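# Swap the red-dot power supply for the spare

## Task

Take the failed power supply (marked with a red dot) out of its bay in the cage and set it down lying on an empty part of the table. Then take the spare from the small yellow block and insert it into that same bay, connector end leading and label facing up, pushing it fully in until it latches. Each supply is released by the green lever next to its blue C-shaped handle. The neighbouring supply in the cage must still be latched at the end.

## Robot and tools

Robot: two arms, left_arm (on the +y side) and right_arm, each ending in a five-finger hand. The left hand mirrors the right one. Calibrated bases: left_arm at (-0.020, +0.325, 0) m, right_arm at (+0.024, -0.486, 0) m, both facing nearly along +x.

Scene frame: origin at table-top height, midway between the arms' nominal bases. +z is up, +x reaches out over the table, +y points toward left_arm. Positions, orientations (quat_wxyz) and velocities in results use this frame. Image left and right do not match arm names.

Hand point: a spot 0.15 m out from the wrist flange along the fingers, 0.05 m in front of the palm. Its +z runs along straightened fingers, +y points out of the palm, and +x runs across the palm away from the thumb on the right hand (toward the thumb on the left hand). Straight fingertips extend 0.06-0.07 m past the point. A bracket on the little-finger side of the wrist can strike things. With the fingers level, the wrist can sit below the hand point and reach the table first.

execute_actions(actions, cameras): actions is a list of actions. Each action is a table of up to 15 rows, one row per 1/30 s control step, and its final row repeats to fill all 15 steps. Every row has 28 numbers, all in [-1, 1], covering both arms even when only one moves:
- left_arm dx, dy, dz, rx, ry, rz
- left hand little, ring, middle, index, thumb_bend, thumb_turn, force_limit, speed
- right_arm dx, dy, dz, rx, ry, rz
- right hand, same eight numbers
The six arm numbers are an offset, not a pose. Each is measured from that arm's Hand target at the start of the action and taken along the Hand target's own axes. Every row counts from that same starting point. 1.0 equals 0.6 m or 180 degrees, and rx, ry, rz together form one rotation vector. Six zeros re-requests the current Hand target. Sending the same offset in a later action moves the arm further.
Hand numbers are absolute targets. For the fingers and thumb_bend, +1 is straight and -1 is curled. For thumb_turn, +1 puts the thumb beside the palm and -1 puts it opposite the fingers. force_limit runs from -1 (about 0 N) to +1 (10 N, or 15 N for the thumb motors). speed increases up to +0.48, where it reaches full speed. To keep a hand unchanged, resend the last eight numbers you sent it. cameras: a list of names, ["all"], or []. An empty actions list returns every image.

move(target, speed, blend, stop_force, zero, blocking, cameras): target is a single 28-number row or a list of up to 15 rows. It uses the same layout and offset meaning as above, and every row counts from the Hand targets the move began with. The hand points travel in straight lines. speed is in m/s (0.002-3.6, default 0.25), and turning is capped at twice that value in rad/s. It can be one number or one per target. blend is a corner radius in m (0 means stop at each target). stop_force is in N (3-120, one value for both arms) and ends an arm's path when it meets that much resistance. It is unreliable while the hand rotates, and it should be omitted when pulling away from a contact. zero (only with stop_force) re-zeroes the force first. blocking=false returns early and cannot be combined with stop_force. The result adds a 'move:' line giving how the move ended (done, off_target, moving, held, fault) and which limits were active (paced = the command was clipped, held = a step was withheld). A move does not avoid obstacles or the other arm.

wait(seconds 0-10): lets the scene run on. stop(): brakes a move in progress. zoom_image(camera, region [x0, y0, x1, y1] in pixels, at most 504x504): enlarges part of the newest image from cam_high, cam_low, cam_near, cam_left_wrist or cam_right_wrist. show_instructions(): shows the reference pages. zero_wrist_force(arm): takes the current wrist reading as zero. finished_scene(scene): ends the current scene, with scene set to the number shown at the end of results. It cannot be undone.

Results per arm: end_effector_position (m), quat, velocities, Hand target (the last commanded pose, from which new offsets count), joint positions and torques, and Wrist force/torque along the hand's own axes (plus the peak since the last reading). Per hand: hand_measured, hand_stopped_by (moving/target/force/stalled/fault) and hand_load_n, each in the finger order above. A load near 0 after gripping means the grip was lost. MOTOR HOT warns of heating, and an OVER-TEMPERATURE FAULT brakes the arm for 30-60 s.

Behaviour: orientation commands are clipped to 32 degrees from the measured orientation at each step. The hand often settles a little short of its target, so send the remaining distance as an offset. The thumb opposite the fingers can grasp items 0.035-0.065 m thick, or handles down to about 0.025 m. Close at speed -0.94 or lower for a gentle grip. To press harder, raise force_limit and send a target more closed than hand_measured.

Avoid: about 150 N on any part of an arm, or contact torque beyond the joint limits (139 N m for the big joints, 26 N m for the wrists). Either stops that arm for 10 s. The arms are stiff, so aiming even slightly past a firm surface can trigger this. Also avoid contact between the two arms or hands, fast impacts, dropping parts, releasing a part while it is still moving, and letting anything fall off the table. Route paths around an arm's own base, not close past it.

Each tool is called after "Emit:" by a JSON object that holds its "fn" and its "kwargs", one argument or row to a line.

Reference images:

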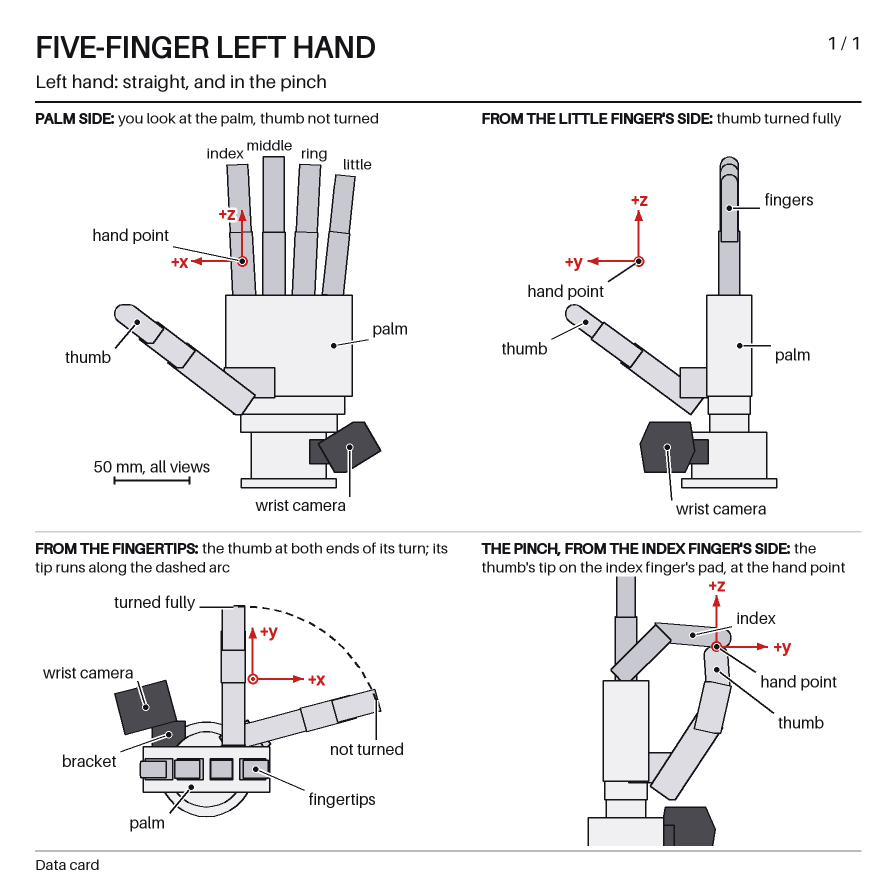

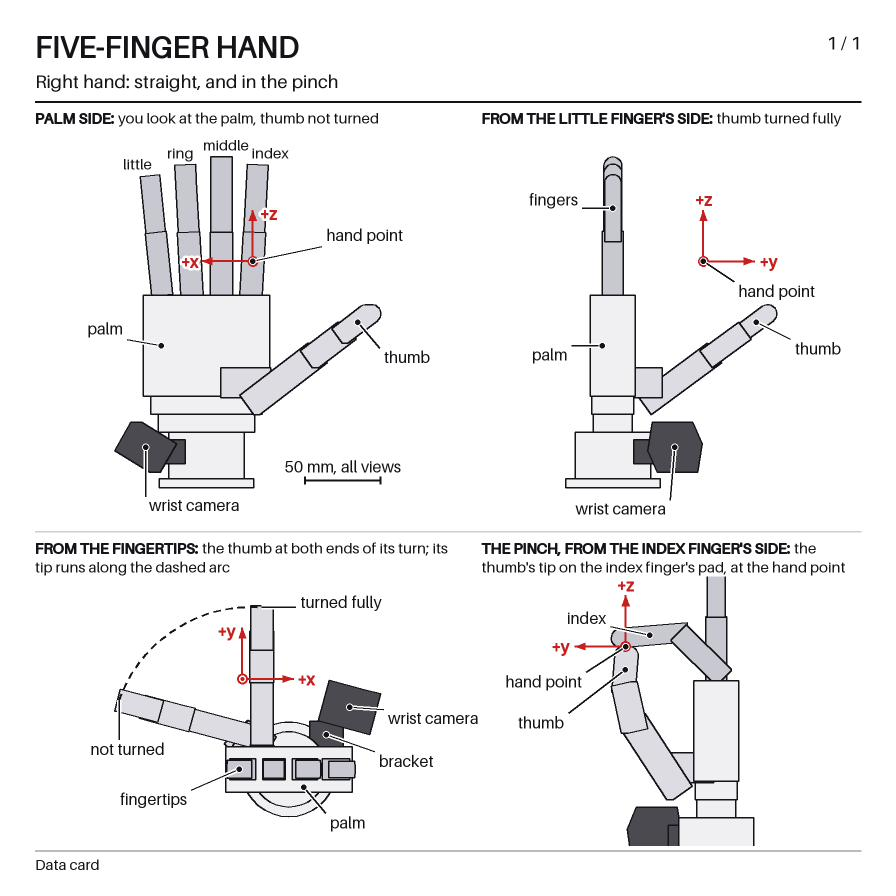

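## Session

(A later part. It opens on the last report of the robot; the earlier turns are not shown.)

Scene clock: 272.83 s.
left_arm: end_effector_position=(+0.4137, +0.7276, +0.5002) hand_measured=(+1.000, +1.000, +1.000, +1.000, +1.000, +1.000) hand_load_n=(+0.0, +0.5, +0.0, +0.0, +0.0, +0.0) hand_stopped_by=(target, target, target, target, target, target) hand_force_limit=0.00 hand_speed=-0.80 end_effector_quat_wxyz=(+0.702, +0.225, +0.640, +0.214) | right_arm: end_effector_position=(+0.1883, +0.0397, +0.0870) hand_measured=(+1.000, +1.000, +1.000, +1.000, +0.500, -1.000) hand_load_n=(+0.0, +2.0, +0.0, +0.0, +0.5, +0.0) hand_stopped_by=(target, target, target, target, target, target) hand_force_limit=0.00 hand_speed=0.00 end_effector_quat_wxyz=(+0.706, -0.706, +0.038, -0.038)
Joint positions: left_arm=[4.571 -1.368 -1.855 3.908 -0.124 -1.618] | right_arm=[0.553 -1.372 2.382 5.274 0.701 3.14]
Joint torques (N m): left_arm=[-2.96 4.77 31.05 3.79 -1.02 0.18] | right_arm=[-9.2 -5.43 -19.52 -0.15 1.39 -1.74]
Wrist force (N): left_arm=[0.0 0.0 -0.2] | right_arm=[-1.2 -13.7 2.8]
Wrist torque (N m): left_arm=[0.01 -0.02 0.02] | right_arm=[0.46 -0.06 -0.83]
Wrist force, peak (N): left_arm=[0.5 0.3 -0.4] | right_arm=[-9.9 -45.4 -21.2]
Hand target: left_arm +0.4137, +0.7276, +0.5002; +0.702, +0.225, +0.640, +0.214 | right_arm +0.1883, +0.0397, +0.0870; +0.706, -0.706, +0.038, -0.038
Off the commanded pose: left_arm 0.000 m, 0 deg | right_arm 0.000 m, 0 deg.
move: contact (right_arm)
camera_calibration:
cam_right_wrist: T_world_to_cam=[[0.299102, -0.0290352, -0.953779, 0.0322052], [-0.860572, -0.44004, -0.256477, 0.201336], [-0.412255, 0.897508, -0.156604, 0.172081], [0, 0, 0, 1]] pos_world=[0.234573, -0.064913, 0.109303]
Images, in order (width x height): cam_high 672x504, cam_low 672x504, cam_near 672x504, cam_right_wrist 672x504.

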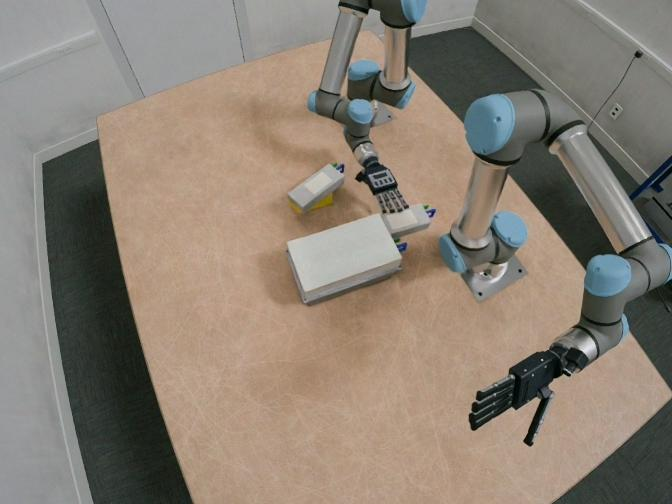

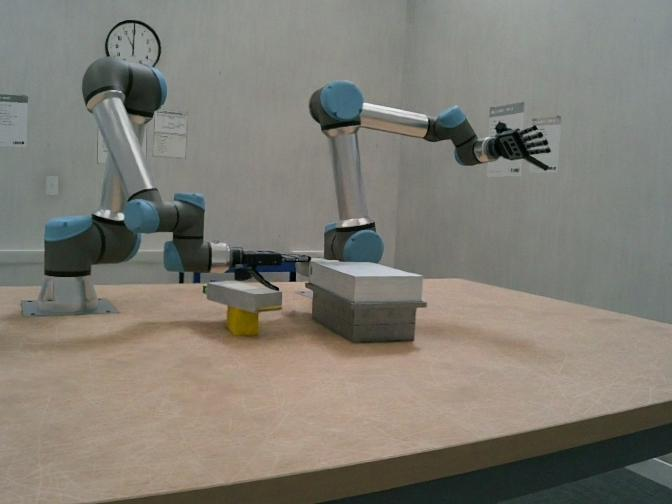

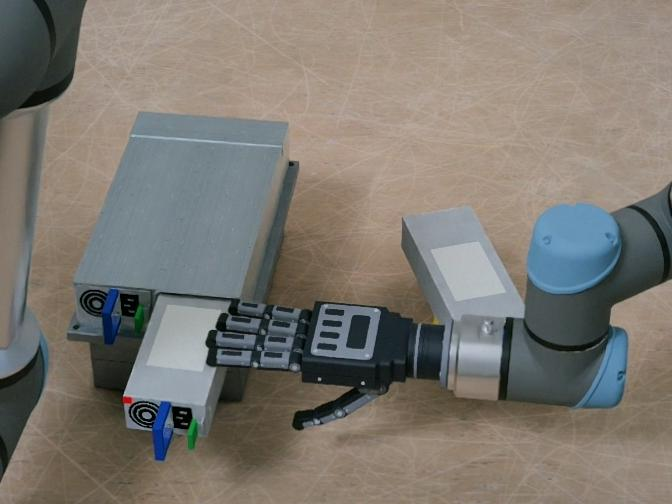

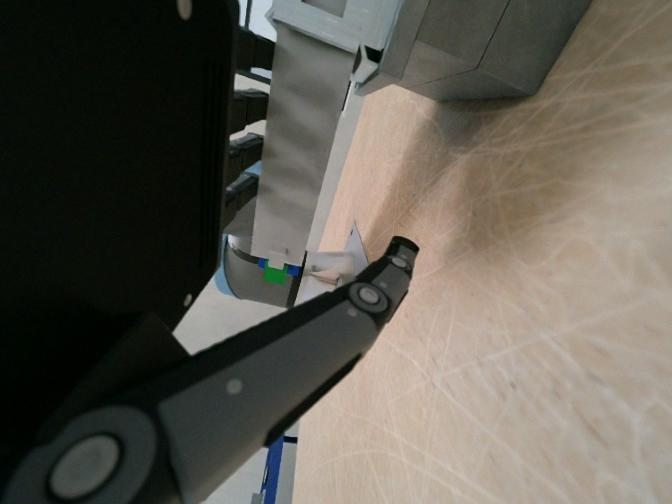

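Emit:
{"fn": "move", "kwargs": {
  "target": [
    [0,0,0,0,0,0,1,1,1,1,1,1,0,-0.8, 0,-0.020,0,0,0,0,1,1,1,1,0.5,-1,0.0,0],
    [0,0,0,0,0,0,1,1,1,1,1,1,0,-0.8, 0,-0.020,0.11,0,0,0,1,1,1,1,0.5,-1,0.0,0]
  ],
  "speed": 0.08,
  "stop_force": 15,
  "cameras": ["cam_right_wrist","cam_high","cam_low","cam_near"]
}}

Emit:
{"fn": "zoom_image", "kwargs": {
  "camera": "cam_low",
  "region": [190, 190, 390, 340]
}}

Emit:
{"fn": "zoom_image", "kwargs": {
  "camera": "cam_right_wrist",
  "region": [200, 0, 504, 304]
}}

Emit:
{"fn": "zoom_image", "kwargs": {
  "camera": "cam_near",
  "region": [110, 270, 410, 470]
}}

Scene clock: 278.07 s.
left_arm: end_effector_position=(+0.4137, +0.7276, +0.5002) hand_measured=(+1.000, +1.000, +1.000, +1.000, +1.000, +1.000) hand_load_n=(+0.0, +0.0, +0.0, +0.0, +0.5, +0.0) hand_stopped_by=(target, target, target, target, target, target) hand_force_limit=0.00 hand_speed=-0.80 end_effector_quat_wxyz=(+0.702, +0.225, +0.640, +0.214) | right_arm: end_effector_position=(+0.1954, +0.1053, +0.0990) hand_measured=(+1.000, +1.000, +1.000, +1.000, +0.500, -1.000) hand_load_n=(+0.0, +0.0, -0.5, +0.0, +0.0, +0.0) hand_stopped_by=(target, target, target, target, target, target) hand_force_limit=0.00 hand_speed=0.00 end_effector_quat_wxyz=(+0.706, -0.706, +0.038, -0.038)
Joint positions: left_arm=[4.571 -1.368 -1.855 3.908 -0.124 -1.618] | right_arm=[0.698 -1.285 2.202 5.367 0.846 3.141]
Joint torques (N m): left_arm=[-2.16 4.96 30.55 3.7 -0.97 0.11] | right_arm=[-11.26 -30.02 -3.99 -2.92 1.67 -1.86]
Wrist force (N): left_arm=[0.5 0.2 -0.1] | right_arm=[-2.0 -1.5 1.6]
Wrist torque (N m): left_arm=[0.04 -0.07 0.04] | right_arm=[-0.34 0.29 -0.34]
Wrist force, peak (N): left_arm=[-0.1 0.7 -0.1] | right_arm=[-1.1 -14.4 2.7]
Hand target: left_arm +0.4137, +0.7276, +0.5002; +0.702, +0.225, +0.640, +0.214 | right_arm +0.1954, +0.1053, +0.0990; +0.706, -0.706, +0.038, -0.038
Off the commanded pose: left_arm 0.000 m, 0 deg | right_arm 0.000 m, 0 deg.
move: done
camera_calibration:
cam_right_wrist: T_world_to_cam=[[0.299102, -0.0290352, -0.953779, 0.0433363], [-0.860572, -0.44004, -0.256477, 0.239365], [-0.412255, 0.897508, -0.156604, 0.117995], [0, 0, 0, 1]] pos_world=[0.241673, 0.000687038, 0.121203]
Images, in order (width x height): cam_high 672x504, cam_low 672x504, cam_near 672x504, cam_right_wrist 672x504.

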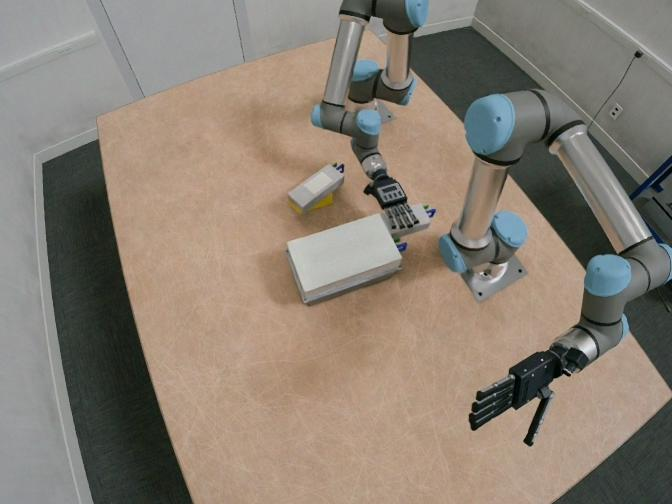

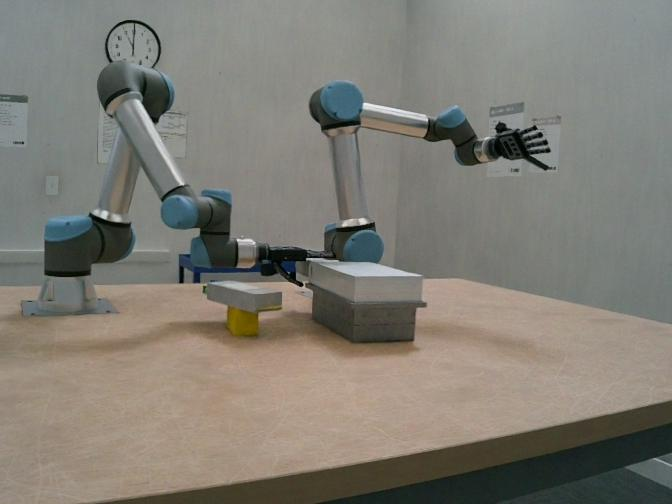

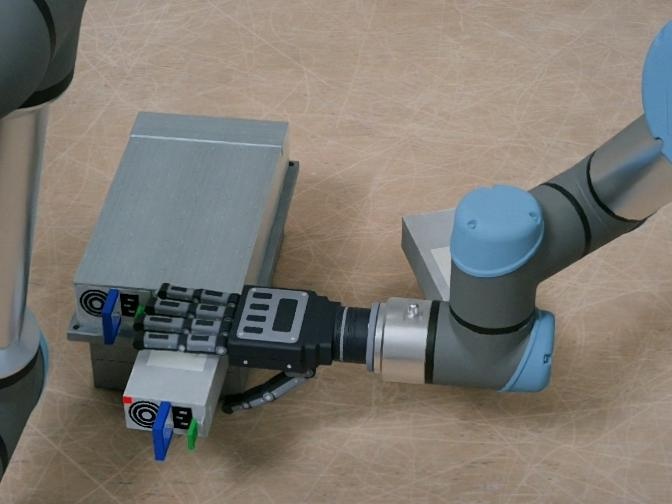

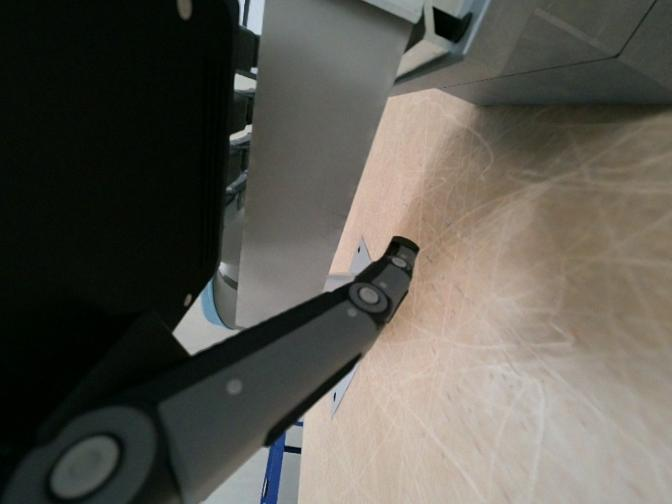

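Scaled by 2.520 from the camera's 672x504 image, which has a finer 960x720 frame.

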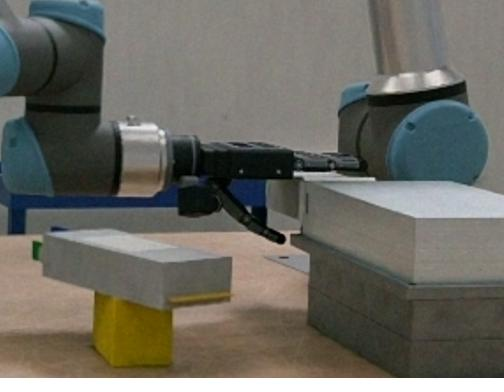

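Scaled by 1.658 from the camera's 672x504 image, which has a finer 960x720 frame.

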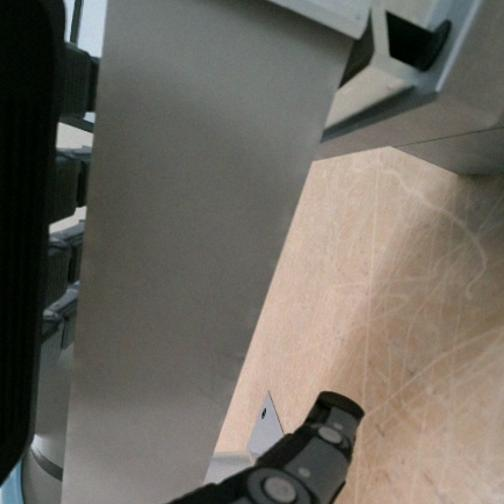

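Scaled by 1.680 from the camera's 672x504 image, which has a finer 960x720 frame.

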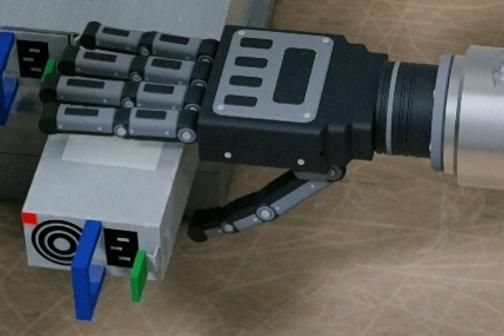

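Emit:
{"fn": "move", "kwargs": {
  "target": [0,0,0,0,0,0,1,1,1,1,1,1,0,-0.8, 0,0,0.0258,0,0,0,1,1,1,1,0.5,-1,0.0,0],
  "speed": 0.06,
  "stop_force": 12,
  "cameras": ["cam_right_wrist","cam_low","cam_near"]
}}

Emit:
{"fn": "zoom_image", "kwargs": {
  "camera": "cam_low",
  "region": [240, 220, 340, 295]
}}

Emit:
{"fn": "zoom_image", "kwargs": {
  "camera": "cam_right_wrist",
  "region": [200, 0, 504, 304]
}}

Emit:
{"fn": "zoom_image", "kwargs": {
  "camera": "cam_near",
  "region": [110, 270, 410, 470]
}}

Scene clock: 280.53 s.
left_arm: end_effector_position=(+0.4137, +0.7276, +0.5002) hand_measured=(+1.000, +1.000, +1.000, +1.000, +1.000, +1.000) hand_load_n=(+0.0, +0.0, +0.0, +0.0, +0.0, +0.0) hand_stopped_by=(target, target, target, target, target, target) hand_force_limit=0.00 hand_speed=-0.80 end_effector_quat_wxyz=(+0.702, +0.225, +0.640, +0.214) | right_arm: end_effector_position=(+0.1971, +0.1207, +0.0990) hand_measured=(+1.000, +1.000, +1.000, +1.000, +0.500, -1.000) hand_load_n=(+0.0, +0.0, +0.0, +0.0, +0.0, +0.5) hand_stopped_by=(target, target, target, target, target, target) hand_force_limit=0.00 hand_speed=0.00 end_effector_quat_wxyz=(+0.706, -0.706, +0.038, -0.038)
Joint positions: left_arm=[4.571 -1.368 -1.855 3.908 -0.124 -1.618] | right_arm=[0.726 -1.258 2.161 5.381 0.874 3.141]
Joint torques (N m): left_arm=[-2.64 4.89 30.7 3.78 -0.99 0] | right_arm=[-11.55 -34.46 -0.1 -2.85 -1.17 1.07]
Wrist force (N): left_arm=[0.4 0.2 -0.2] | right_arm=[-1.8 -1.2 1.6]
Wrist torque (N m): left_arm=[0.04 -0.06 0.02] | right_arm=[-0.30 0.25 -0.30]
Wrist force, peak (N): left_arm=[0.1 0.5 -0.2] | right_arm=[-2.4 -1.3 1.7]
Hand target: left_arm +0.4137, +0.7276, +0.5002; +0.702, +0.225, +0.640, +0.214 | right_arm +0.1971, +0.1207, +0.0990; +0.706, -0.706, +0.038, -0.038
Off the commanded pose: left_arm 0.000 m, 0 deg | right_arm 0.000 m, 0 deg.
move: done
camera_calibration:
cam_right_wrist: T_world_to_cam=[[0.299113, -0.0290593, -0.953775, 0.0432721], [-0.860625, -0.439924, -0.256497, 0.247618], [-0.412135, 0.897565, -0.156596, 0.104843], [0, 0, 0, 1]] pos_world=[0.243373, 0.0160869, 0.121203]
Images, in order (width x height): cam_low 672x504, cam_near 672x504, cam_right_wrist 672x504.

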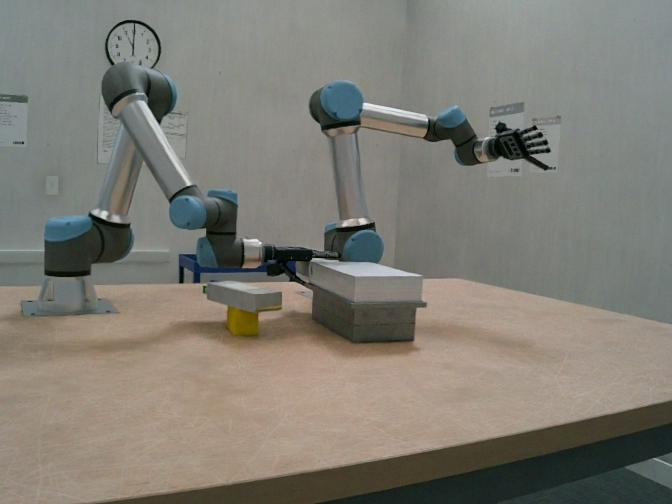

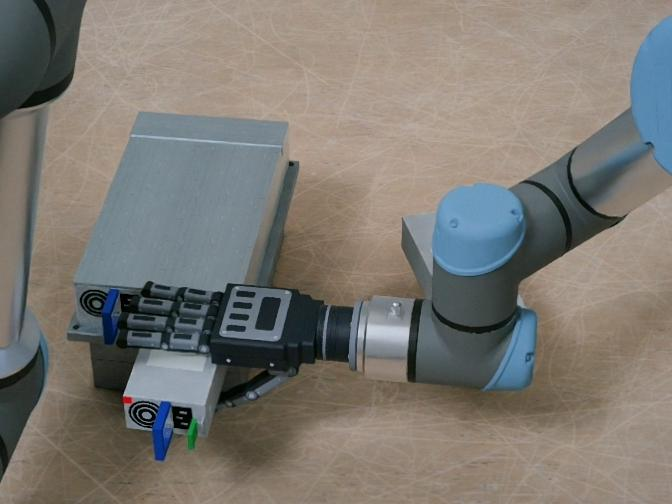

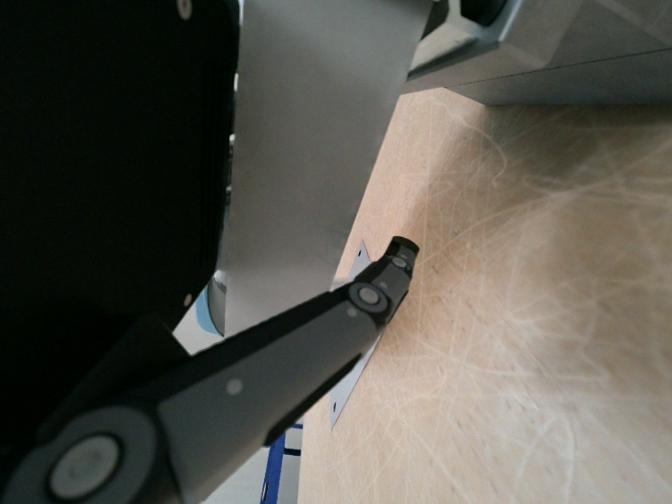

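Scaled by 5.040 from the camera's 672x504 image, which has a finer 960x720 frame.

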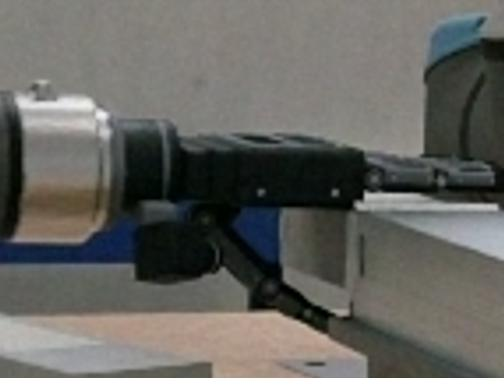

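Scaled by 1.658 from the camera's 672x504 image, which has a finer 960x720 frame.

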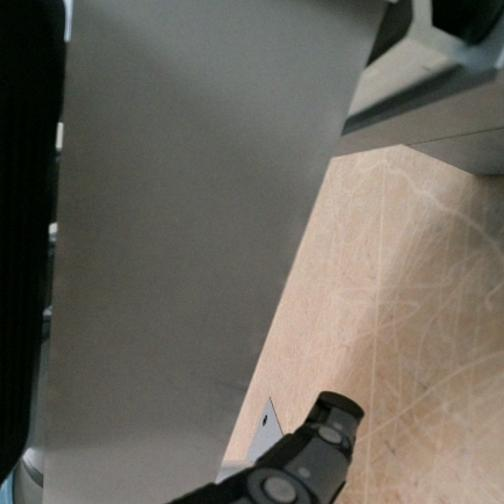

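Scaled by 1.680 from the camera's 672x504 image, which has a finer 960x720 frame.

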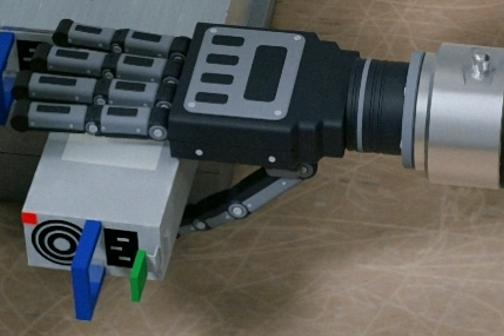

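Emit:
{"fn": "move", "kwargs": {
  "target": [0,0,0,0,0,0,1,1,1,1,1,1,0,-0.8, 0,0.0075,0,0,0,0,1,1,1,1,0.5,-1,0.0,0],
  "speed": 0.02,
  "stop_force": 6
}}

Emit:
{"fn": "move", "kwargs": {
  "target": [0,0,0,0,0,0,1,1,1,1,1,1,0,-0.8, 0,0,0,0,0,0,0.6,0.6,0.6,0.6,-0.2,-1,-0.4,-0.5],
  "cameras": ["cam_right_wrist","cam_low","cam_near"]
}}

Emit:
{"fn": "zoom_image", "kwargs": {
  "camera": "cam_low",
  "region": [240, 220, 340, 295]
}}

Emit:
{"fn": "zoom_image", "kwargs": {
  "camera": "cam_near",
  "region": [110, 270, 410, 470]
}}

Scene clock: 282.90 s.
left_arm: end_effector_position=(+0.4137, +0.7276, +0.5002) hand_measured=(+1.000, +1.000, +1.000, +1.000, +1.000, +1.000) hand_load_n=(+0.0, +0.0, +0.0, +0.0, +0.0, +0.0) hand_stopped_by=(target, target, target, target, target, target) hand_force_limit=0.00 hand_speed=-0.80 end_effector_quat_wxyz=(+0.702, +0.225, +0.640, +0.214) | right_arm: end_effector_position=(+0.1971, +0.1207, +0.0972) hand_measured=(+1.000, +1.000, +1.000, +1.000, +0.500, -1.000) hand_load_n=(+0.0, +0.0, +0.0, -0.5, +0.0, +0.0) hand_stopped_by=(target, target, target, target, target, target) hand_force_limit=0.00 hand_speed=0.00 end_effector_quat_wxyz=(+0.706, -0.706, +0.038, -0.038)
Joint positions: left_arm=[4.571 -1.368 -1.855 3.908 -0.124 -1.618] | right_arm=[0.726 -1.254 2.162 5.376 0.874 3.141]
Joint torques (N m): left_arm=[-2.65 5.22 30.93 3.81 -0.82 0.17] | right_arm=[-7.93 -30.83 -23.59 -0.34 1.23 0.63]
Wrist force (N): left_arm=[0.2 0.1 -0.1] | right_arm=[-2.3 -8.3 2.0]
Wrist torque (N m): left_arm=[0.02 -0.03 0.02] | right_arm=[-0.62 0.33 -0.80]
Wrist force, peak (N): left_arm=[0.5 0.0 -0.1] | right_arm=[-3.8 -19.3 -2.0]
Hand target: left_arm +0.4137, +0.7276, +0.5002; +0.702, +0.225, +0.640, +0.214 | right_arm +0.1971, +0.1207, +0.0972; +0.706, -0.706, +0.038, -0.038 (not the last commanded pose)
Off the commanded pose: left_arm 0.000 m, 0 deg | right_arm 0.003 m, 0 deg.
move: contact (right_arm)

Scene clock: 283.73 s.
left_arm: end_effector_position=(+0.4137, +0.7276, +0.5002) hand_measured=(+1.000, +1.000, +1.000, +1.000, +1.000, +1.000) hand_load_n=(+0.0, +0.0, +0.0, +0.0, +0.0, +0.0) hand_stopped_by=(target, target, target, target, target, target) hand_force_limit=0.00 hand_speed=-0.80 end_effector_quat_wxyz=(+0.702, +0.225, +0.640, +0.214) | right_arm: end_effector_position=(+0.1971, +0.1207, +0.0972) hand_measured=(+0.822, +0.824, +0.822, +0.792, +0.104, -1.000) hand_load_n=(+7.5, +9.5, +4.5, +15.0, +8.5, +0.5) hand_stopped_by=(force, force, force, force, force, target) hand_force_limit=-0.40 hand_speed=-0.50 end_effector_quat_wxyz=(+0.706, -0.706, +0.038, -0.038)
Joint positions: left_arm=[4.571 -1.368 -1.855 3.908 -0.124 -1.618] | right_arm=[0.726 -1.254 2.162 5.376 0.874 3.141]
Joint torques (N m): left_arm=[-2.79 5.12 30.63 3.66 -1 0.08] | right_arm=[-8.78 -4.75 10.68 4.15 2.22 1.09]
Wrist force (N): left_arm=[0.1 0.1 -0.2] | right_arm=[-5.0 -23.5 10.3]
Wrist torque (N m): left_arm=[0.03 0.00 0.01] | right_arm=[0.68 -0.03 -1.26]
Wrist force, peak (N): left_arm=[0.4 0.1 -0.4] | right_arm=[-7.5 -31.5 11.1]
Hand target: left_arm +0.4137, +0.7276, +0.5002; +0.702, +0.225, +0.640, +0.214 | right_arm +0.1971, +0.1207, +0.0972; +0.706, -0.706, +0.038, -0.038
Off the commanded pose: left_arm 0.000 m, 0 deg | right_arm 0.000 m, 0 deg.
move: done
camera_calibration:
cam_right_wrist: T_world_to_cam=[[0.299237, -0.0288918, -0.953741, 0.0415188], [-0.86058, -0.439907, -0.256681, 0.247166], [-0.412141, 0.897579, -0.1565, 0.104552], [0, 0, 0, 1]] pos_world=[0.243372, 0.0160862, 0.119403]
Images, in order (width x height): cam_low 672x504, cam_near 672x504, cam_right_wrist 672x504.

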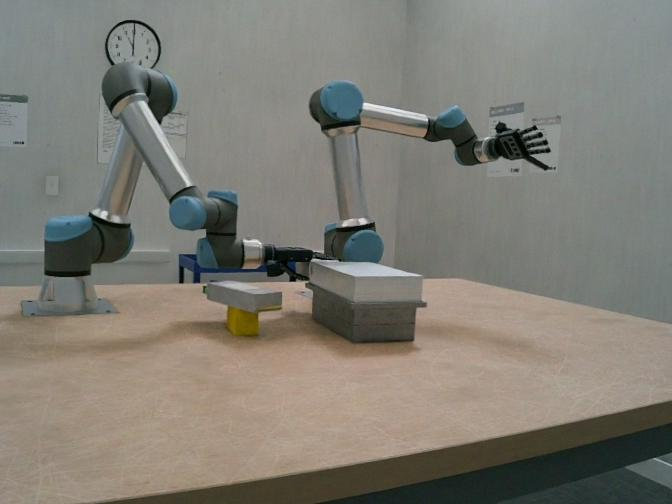

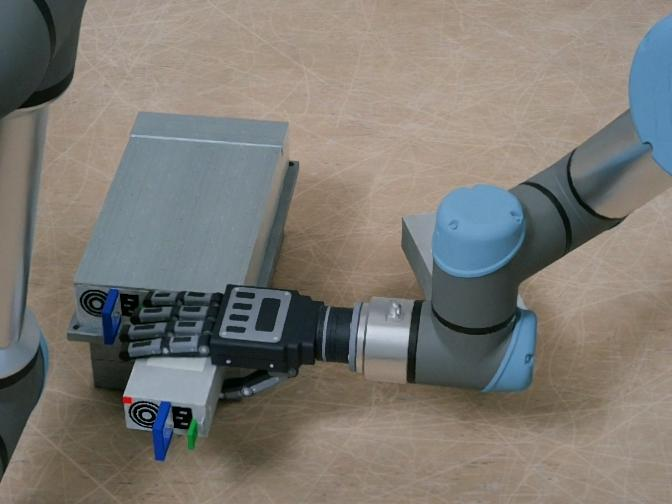

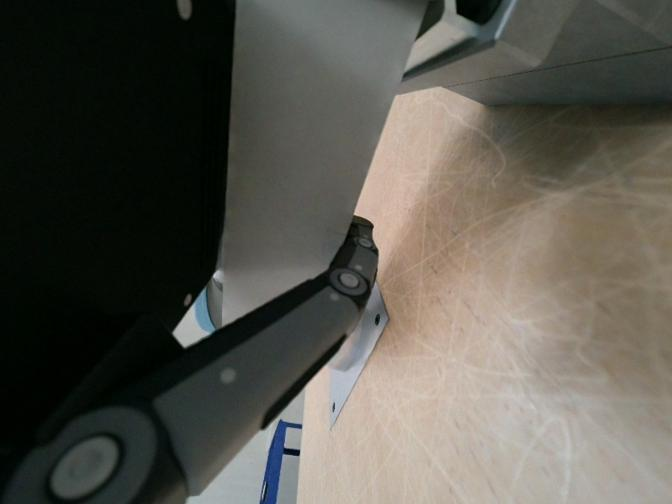

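Scaled by 5.040 from the camera's 672x504 image, which has a finer 960x720 frame.

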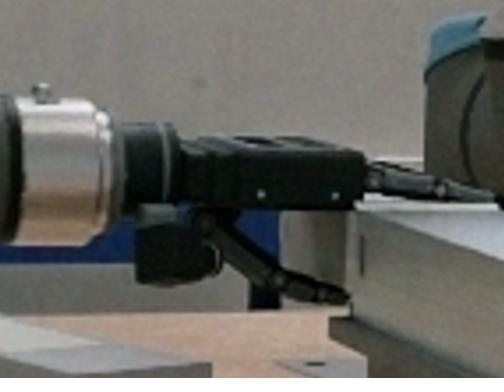

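Scaled by 1.680 from the camera's 672x504 image, which has a finer 960x720 frame.

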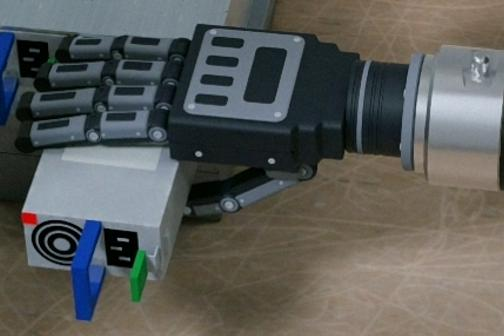

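Emit:
{"fn": "move", "kwargs": {
  "target": [0,0,0,0,0,0,1,1,1,1,1,1,0,-0.8, 0,0,0,0,0,0,0.6,0.6,0.6,0.6,-0.4,-1,0.6,-0.7],
  "cameras": ["cam_right_wrist","cam_low"]
}}

Emit:
{"fn": "zoom_image", "kwargs": {
  "camera": "cam_right_wrist",
  "region": [200, 100, 440, 340]
}}

Scene clock: 284.83 s.
left_arm: end_effector_position=(+0.4137, +0.7276, +0.5002) hand_measured=(+1.000, +1.000, +1.000, +1.000, +1.000, +1.000) hand_load_n=(+0.5, +0.0, +0.0, +0.0, +0.0, +0.0) hand_stopped_by=(target, target, target, target, target, target) hand_force_limit=0.00 hand_speed=-0.80 end_effector_quat_wxyz=(+0.702, +0.225, +0.640, +0.214) | right_arm: end_effector_position=(+0.1971, +0.1207, +0.0971) hand_measured=(+0.822, +0.824, +0.822, +0.792, +0.086, -1.000) hand_load_n=(+9.0, +11.5, +6.0, +16.5, +13.5, +0.5) hand_stopped_by=(force, force, force, force, force, target) hand_force_limit=0.60 hand_speed=-0.70 end_effector_quat_wxyz=(+0.706, -0.706, +0.038, -0.038)
Joint positions: left_arm=[4.571 -1.368 -1.855 3.908 -0.124 -1.618] | right_arm=[0.726 -1.254 2.162 5.376 0.874 3.141]
Joint torques (N m): left_arm=[-2.33 4.84 31.36 3.72 -0.96 0.09] | right_arm=[-6.26 -10.53 5.83 3.32 1.93 0.67]
Wrist force (N): left_arm=[0.3 0.0 0.0] | right_arm=[-3.8 -20.7 10.7]
Wrist torque (N m): left_arm=[0.01 -0.02 0.02] | right_arm=[0.98 -0.07 -1.28]
Wrist force, peak (N): left_arm=[0.3 0.4 0.1] | right_arm=[-4.9 -26.9 11.3]
Hand target: left_arm +0.4137, +0.7276, +0.5002; +0.702, +0.225, +0.640, +0.214 | right_arm +0.1971, +0.1207, +0.0972; +0.706, -0.706, +0.038, -0.038
Off the commanded pose: left_arm 0.000 m, 0 deg | right_arm 0.000 m, 0 deg.
move: done
camera_calibration:
cam_right_wrist: T_world_to_cam=[[0.299154, -0.0289333, -0.953766, 0.0415423], [-0.860608, -0.439904, -0.25659, 0.247162], [-0.412141, 0.897579, -0.156499, 0.104552], [0, 0, 0, 1]] pos_world=[0.243372, 0.0160864, 0.119403]
Images, in order (width x height): cam_low 672x504, cam_right_wrist 672x504.

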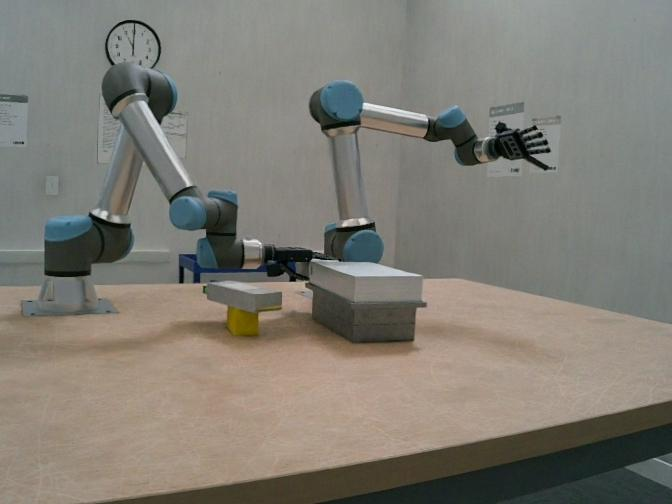

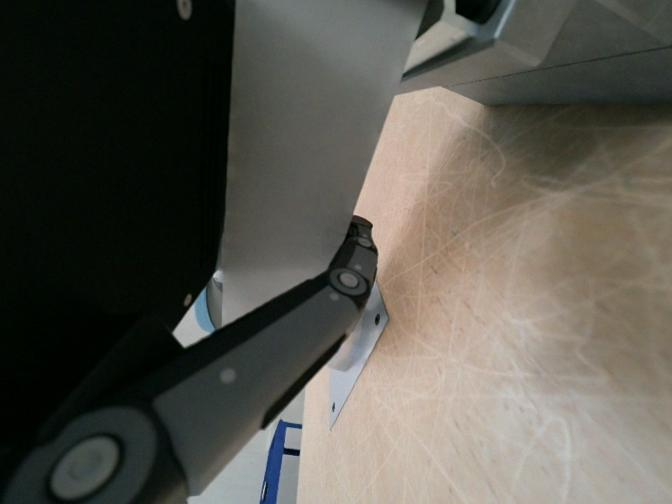

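Scaled by 2.100 from the camera's 672x504 image, which has a finer 960x720 frame.

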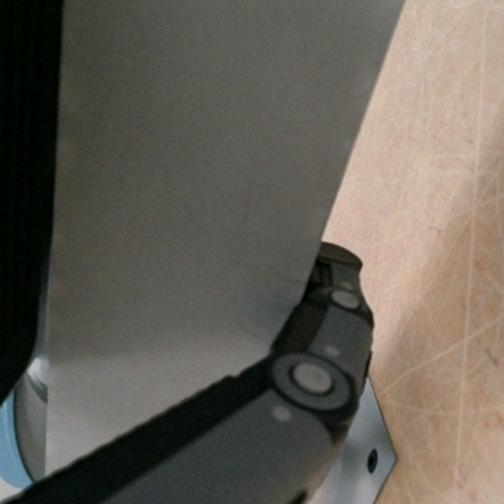

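Emit:
{"fn": "move", "kwargs": {
  "target": [0,0,0,0,0,0,1,1,1,1,1,1,0,-0.8, 0,-0.0025,0,0,0,0,0.6,0.6,0.6,0.6,-0.4,-1,0.6,-0.7],
  "speed": 0.02
}}

Scene clock: 286.10 s.
left_arm: end_effector_position=(+0.4137, +0.7276, +0.5002) hand_measured=(+1.000, +1.000, +1.000, +1.000, +1.000, +1.000) hand_load_n=(+0.0, +0.0, +0.0, +0.0, +0.0, +0.0) hand_stopped_by=(target, target, target, target, target, target) hand_force_limit=0.00 hand_speed=-0.80 end_effector_quat_wxyz=(+0.702, +0.225, +0.640, +0.214) | right_arm: end_effector_position=(+0.1971, +0.1207, +0.0986) hand_measured=(+0.822, +0.824, +0.822, +0.792, +0.086, -1.000) hand_load_n=(+3.0, +4.0, +1.0, +13.0, +16.0, +0.5) hand_stopped_by=(force, force, force, force, force, target) hand_force_limit=0.60 hand_speed=-0.70 end_effector_quat_wxyz=(+0.706, -0.706, +0.038, -0.038)
Joint positions: left_arm=[4.571 -1.368 -1.855 3.908 -0.124 -1.618] | right_arm=[0.726 -1.257 2.161 5.38 0.874 3.141]
Joint torques (N m): left_arm=[-3.37 4.6 30.95 3.82 -0.92 0.13] | right_arm=[-2.49 -33.03 -25.93 -0.54 0.52 0.97]
Wrist force (N): left_arm=[0.2 0.2 -0.1] | right_arm=[0.5 1.1 4.4]
Wrist torque (N m): left_arm=[0.05 -0.03 0.01] | right_arm=[0.55 0.18 -0.34]
Wrist force, peak (N): left_arm=[0.3 0.3 -0.3] | right_arm=[-3.9 -22.6 11.2]
Hand target: left_arm +0.4137, +0.7276, +0.5002; +0.702, +0.225, +0.640, +0.214 | right_arm +0.1971, +0.1207, +0.0987; +0.706, -0.706, +0.038, -0.038
Off the commanded pose: left_arm 0.000 m, 0 deg | right_arm 0.000 m, 0 deg.
move: done

Emit:
{"fn": "move", "kwargs": {
  "target": [0,0,0,0,0,0,1,1,1,1,1,1,0,-0.8, 0,0,0,0,0,0,0.5,0.5,0.5,0.6,-0.4,-1,0.3,-0.8],
  "speed": 0.02
}}

Emit:
{"fn": "move", "kwargs": {
  "target": [0,0,0,0,0,0,1,1,1,1,1,1,0,-0.8, -0.0333,0,0,0,0,0,0.5,0.5,0.5,0.6,-0.4,-1,0.3,-0.8],
  "speed": 0.05,
  "stop_force": 25,
  "cameras": ["cam_right_wrist","cam_near","cam_high"]
}}

Emit:
{"fn": "zoom_image", "kwargs": {
  "camera": "cam_near",
  "region": [110, 270, 410, 470]
}}

Scene clock: 287.03 s.
left_arm: end_effector_position=(+0.4137, +0.7276, +0.5002) hand_measured=(+1.000, +1.000, +1.000, +1.000, +1.000, +1.000) hand_load_n=(+0.0, +0.0, +0.0, +0.0, +0.0, +0.5) hand_stopped_by=(target, target, target, target, target, target) hand_force_limit=0.00 hand_speed=-0.80 end_effector_quat_wxyz=(+0.702, +0.225, +0.640, +0.214) | right_arm: end_effector_position=(+0.1972, +0.1207, +0.0987) hand_measured=(+0.808, +0.808, +0.806, +0.792, +0.086, -1.000) hand_load_n=(+7.5, +11.5, +7.0, +10.0, +19.0, +1.5) hand_stopped_by=(force, force, force, force, force, target) hand_force_limit=0.30 hand_speed=-0.80 end_effector_quat_wxyz=(+0.706, -0.706, +0.038, -0.039)
Joint positions: left_arm=[4.571 -1.368 -1.855 3.908 -0.124 -1.618] | right_arm=[0.726 -1.258 2.161 5.38 0.874 3.141]
Joint torques (N m): left_arm=[-1.92 4.98 30.59 3.74 -0.85 0.13] | right_arm=[-0.59 -24.23 -11.12 2.77 -1.07 0.9]
Wrist force (N): left_arm=[0.4 0.1 -0.2] | right_arm=[-2.3 -6.3 7.6]
Wrist torque (N m): left_arm=[0.04 -0.06 0.03] | right_arm=[0.87 -0.07 -0.98]
Wrist force, peak (N): left_arm=[0.5 0.1 -0.1] | right_arm=[-2.4 -7.9 8.2]
Hand target: left_arm +0.4137, +0.7276, +0.5002; +0.702, +0.225, +0.640, +0.214 | right_arm +0.1971, +0.1207, +0.0987; +0.706, -0.706, +0.038, -0.038
Off the commanded pose: left_arm 0.000 m, 0 deg | right_arm 0.000 m, 0 deg.
move: done

Scene clock: 288.67 s.
left_arm: end_effector_position=(+0.4137, +0.7276, +0.5002) hand_measured=(+1.000, +1.000, +1.000, +1.000, +1.000, +1.000) hand_load_n=(+0.0, +0.0, +0.0, +0.0, +0.0, +0.0) hand_stopped_by=(target, target, target, target, target, target) hand_force_limit=0.00 hand_speed=-0.80 end_effector_quat_wxyz=(+0.702, +0.225, +0.640, +0.214) | right_arm: end_effector_position=(+0.1772, +0.1229, +0.0986) hand_measured=(+0.808, +0.808, +0.806, +0.792, +0.086, -1.000) hand_load_n=(+6.5, +9.0, +5.0, +8.0, +18.0, +0.5) hand_stopped_by=(force, force, force, force, force, target) hand_force_limit=0.30 hand_speed=-0.80 end_effector_quat_wxyz=(+0.706, -0.706, +0.038, -0.038)
Joint positions: left_arm=[4.571 -1.368 -1.855 3.908 -0.124 -1.618] | right_arm=[0.768 -1.27 2.18 5.373 0.916 3.141]
Joint torques (N m): left_arm=[-3.01 4.89 30.99 3.71 -0.8 0.06] | right_arm=[-12.99 -15.14 -25.64 0.9 1.95 2.16]
Wrist force (N): left_arm=[0.2 0.0 0.1] | right_arm=[-3.8 -0.9 5.4]
Wrist torque (N m): left_arm=[0.00 -0.02 0.02] | right_arm=[0.51 0.00 -0.91]
Wrist force, peak (N): left_arm=[0.3 0.3 -0.5] | right_arm=[10.7 -5.8 4.2]
Hand target: left_arm +0.4137, +0.7276, +0.5002; +0.702, +0.225, +0.640, +0.214 | right_arm +0.1772, +0.1229, +0.0986; +0.706, -0.706, +0.038, -0.038
Off the commanded pose: left_arm 0.000 m, 0 deg | right_arm 0.000 m, 0 deg.
move: done
camera_calibration:
cam_right_wrist: T_world_to_cam=[[0.299154, -0.0289333, -0.953766, 0.0489898], [-0.860608, -0.439904, -0.25659, 0.231389], [-0.412141, 0.897579, -0.156499, 0.09461], [0, 0, 0, 1]] pos_world=[0.223472, 0.0182864, 0.120903]
Images, in order (width x height): cam_high 672x504, cam_near 672x504, cam_right_wrist 672x504.

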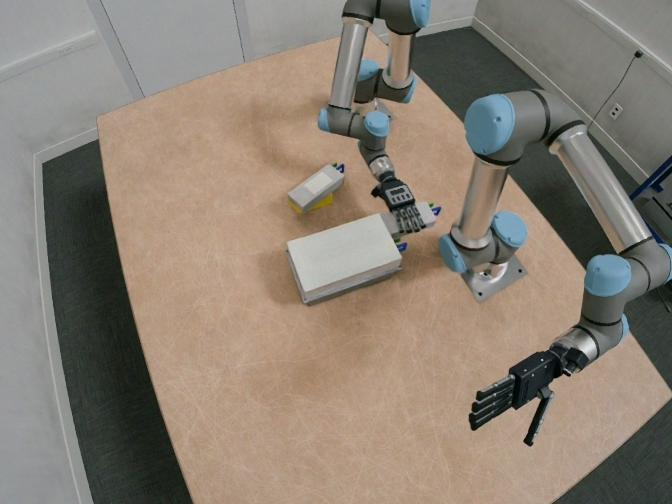

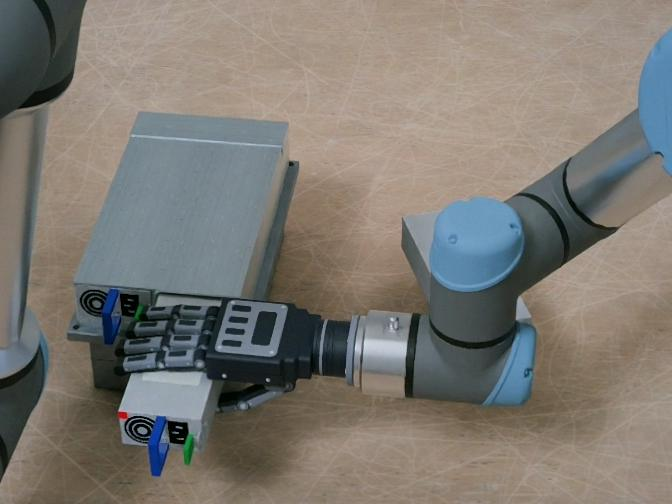

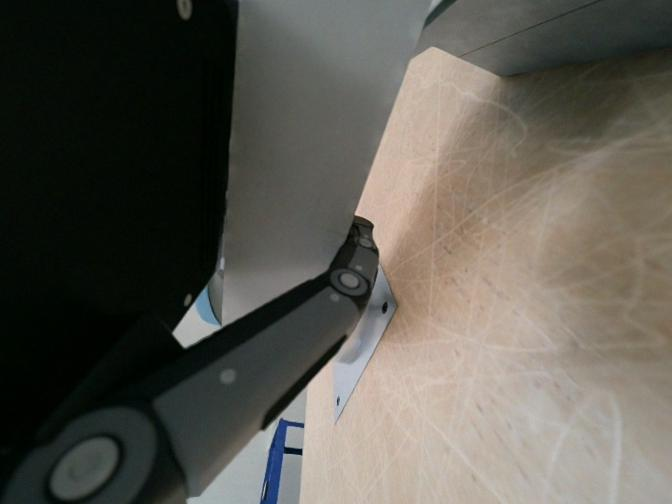

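Scaled by 1.680 from the camera's 672x504 image, which has a finer 960x720 frame.

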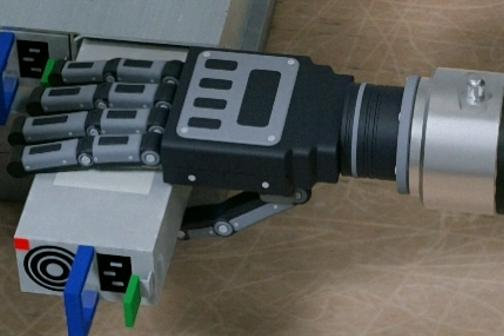

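Emit:
{"fn": "move", "kwargs": {
  "target": [
    [0,0,0,0,0,0,1,1,1,1,1,1,0,-0.8, -0.0333,-0.0017,0,0,0,0,0.5,0.5,0.5,0.6,-0.4,-1,0.3,-0.8],
    [0,0,0,0,0,0,1,1,1,1,1,1,0,-0.8, -0.085,-0.005,0,0,0,0,0.5,0.5,0.5,0.6,-0.4,-1,0.3,-0.8]
  ],
  "speed": 0.05,
  "blend": 0.01,
  "stop_force": 25,
  "cameras": ["cam_low","cam_near","cam_high"]
}}

Emit:
{"fn": "zoom_image", "kwargs": {
  "camera": "cam_near",
  "region": [80, 270, 410, 490]
}}

Emit:
{"fn": "zoom_image", "kwargs": {
  "camera": "cam_low",
  "region": [190, 190, 390, 340]
}}

Scene clock: 291.73 s.
left_arm: end_effector_position=(+0.4137, +0.7276, +0.5002) hand_measured=(+1.000, +1.000, +1.000, +1.000, +1.000, +1.000) hand_load_n=(+0.0, +0.0, +0.0, +0.0, +0.0, +0.5) hand_stopped_by=(target, target, target, target, target, target) hand_force_limit=0.00 hand_speed=-0.80 end_effector_quat_wxyz=(+0.702, +0.225, +0.640, +0.214) | right_arm: end_effector_position=(+0.1265, +0.1284, +0.1016) hand_measured=(+0.806, +0.808, +0.806, +0.792, +0.082, -1.000) hand_load_n=(+0.0, +0.0, +0.0, +0.0, +0.0, +0.0) hand_stopped_by=(force, force, force, force, force, target) hand_force_limit=0.30 hand_speed=-0.80 end_effector_quat_wxyz=(+0.706, -0.706, +0.038, -0.038)
Joint positions: left_arm=[4.571 -1.368 -1.855 3.908 -0.124 -1.618] | right_arm=[0.885 -1.3 2.212 5.371 1.033 3.141]
Joint torques (N m): left_arm=[-2.67 4.15 30.68 3.77 -0.63 0.01] | right_arm=[-11.73 -16.28 -26.77 -0.82 1.38 -1.07]
Wrist force (N): left_arm=[0.1 0.2 -0.1] | right_arm=[-4.3 -0.5 2.2]
Wrist torque (N m): left_arm=[0.05 -0.02 0.01] | right_arm=[-0.26 0.62 -0.45]
Wrist force, peak (N): left_arm=[0.6 -0.2 -0.1] | right_arm=[6.8 -1.3 4.2]
Hand target: left_arm +0.4137, +0.7276, +0.5002; +0.702, +0.225, +0.640, +0.214 | right_arm +0.1265, +0.1284, +0.1016; +0.706, -0.706, +0.038, -0.038
Off the commanded pose: left_arm 0.000 m, 0 deg | right_arm 0.000 m, 0 deg.
move: done
Images, in order (width x height): cam_high 672x504, cam_low 672x504, cam_near 672x504.

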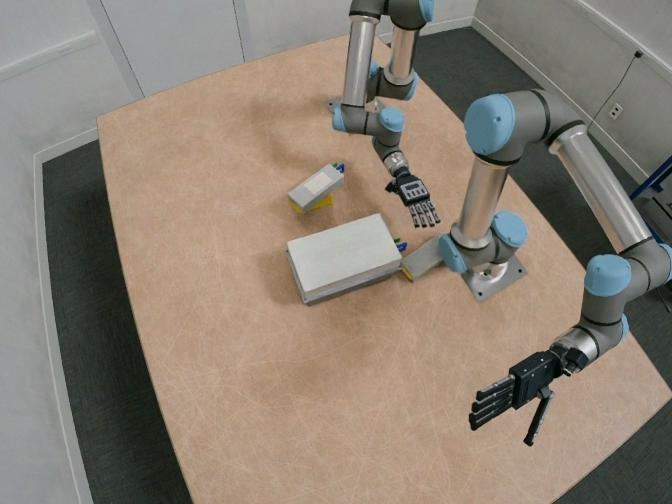

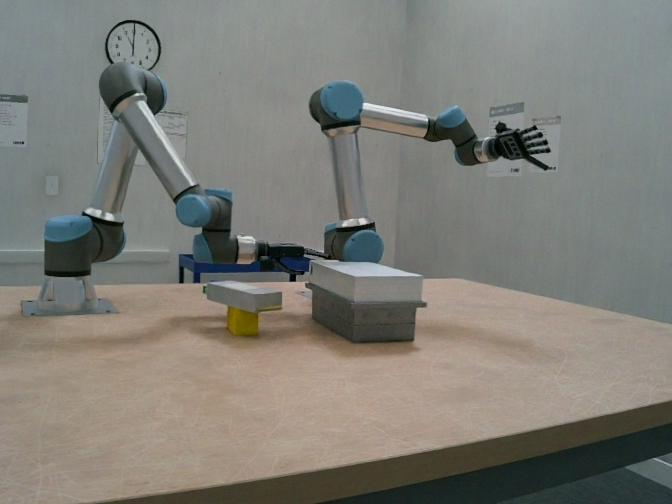

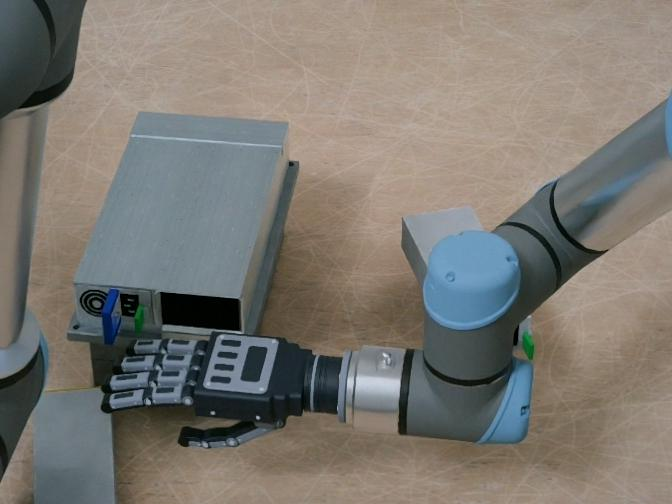

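Scaled by 1.527 from the camera's 672x504 image, which has a finer 960x720 frame.

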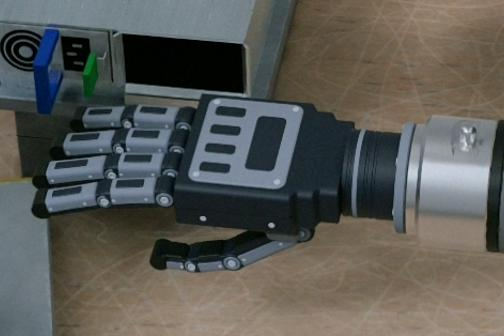

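Scaled by 2.520 from the camera's 672x504 image, which has a finer 960x720 frame.

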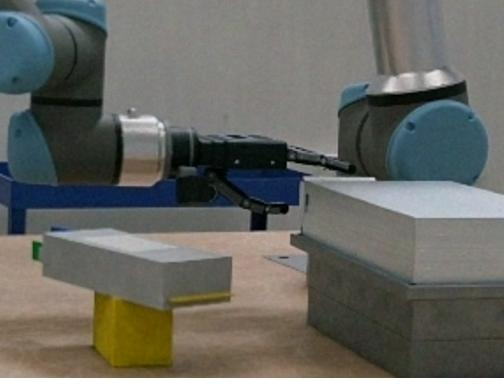

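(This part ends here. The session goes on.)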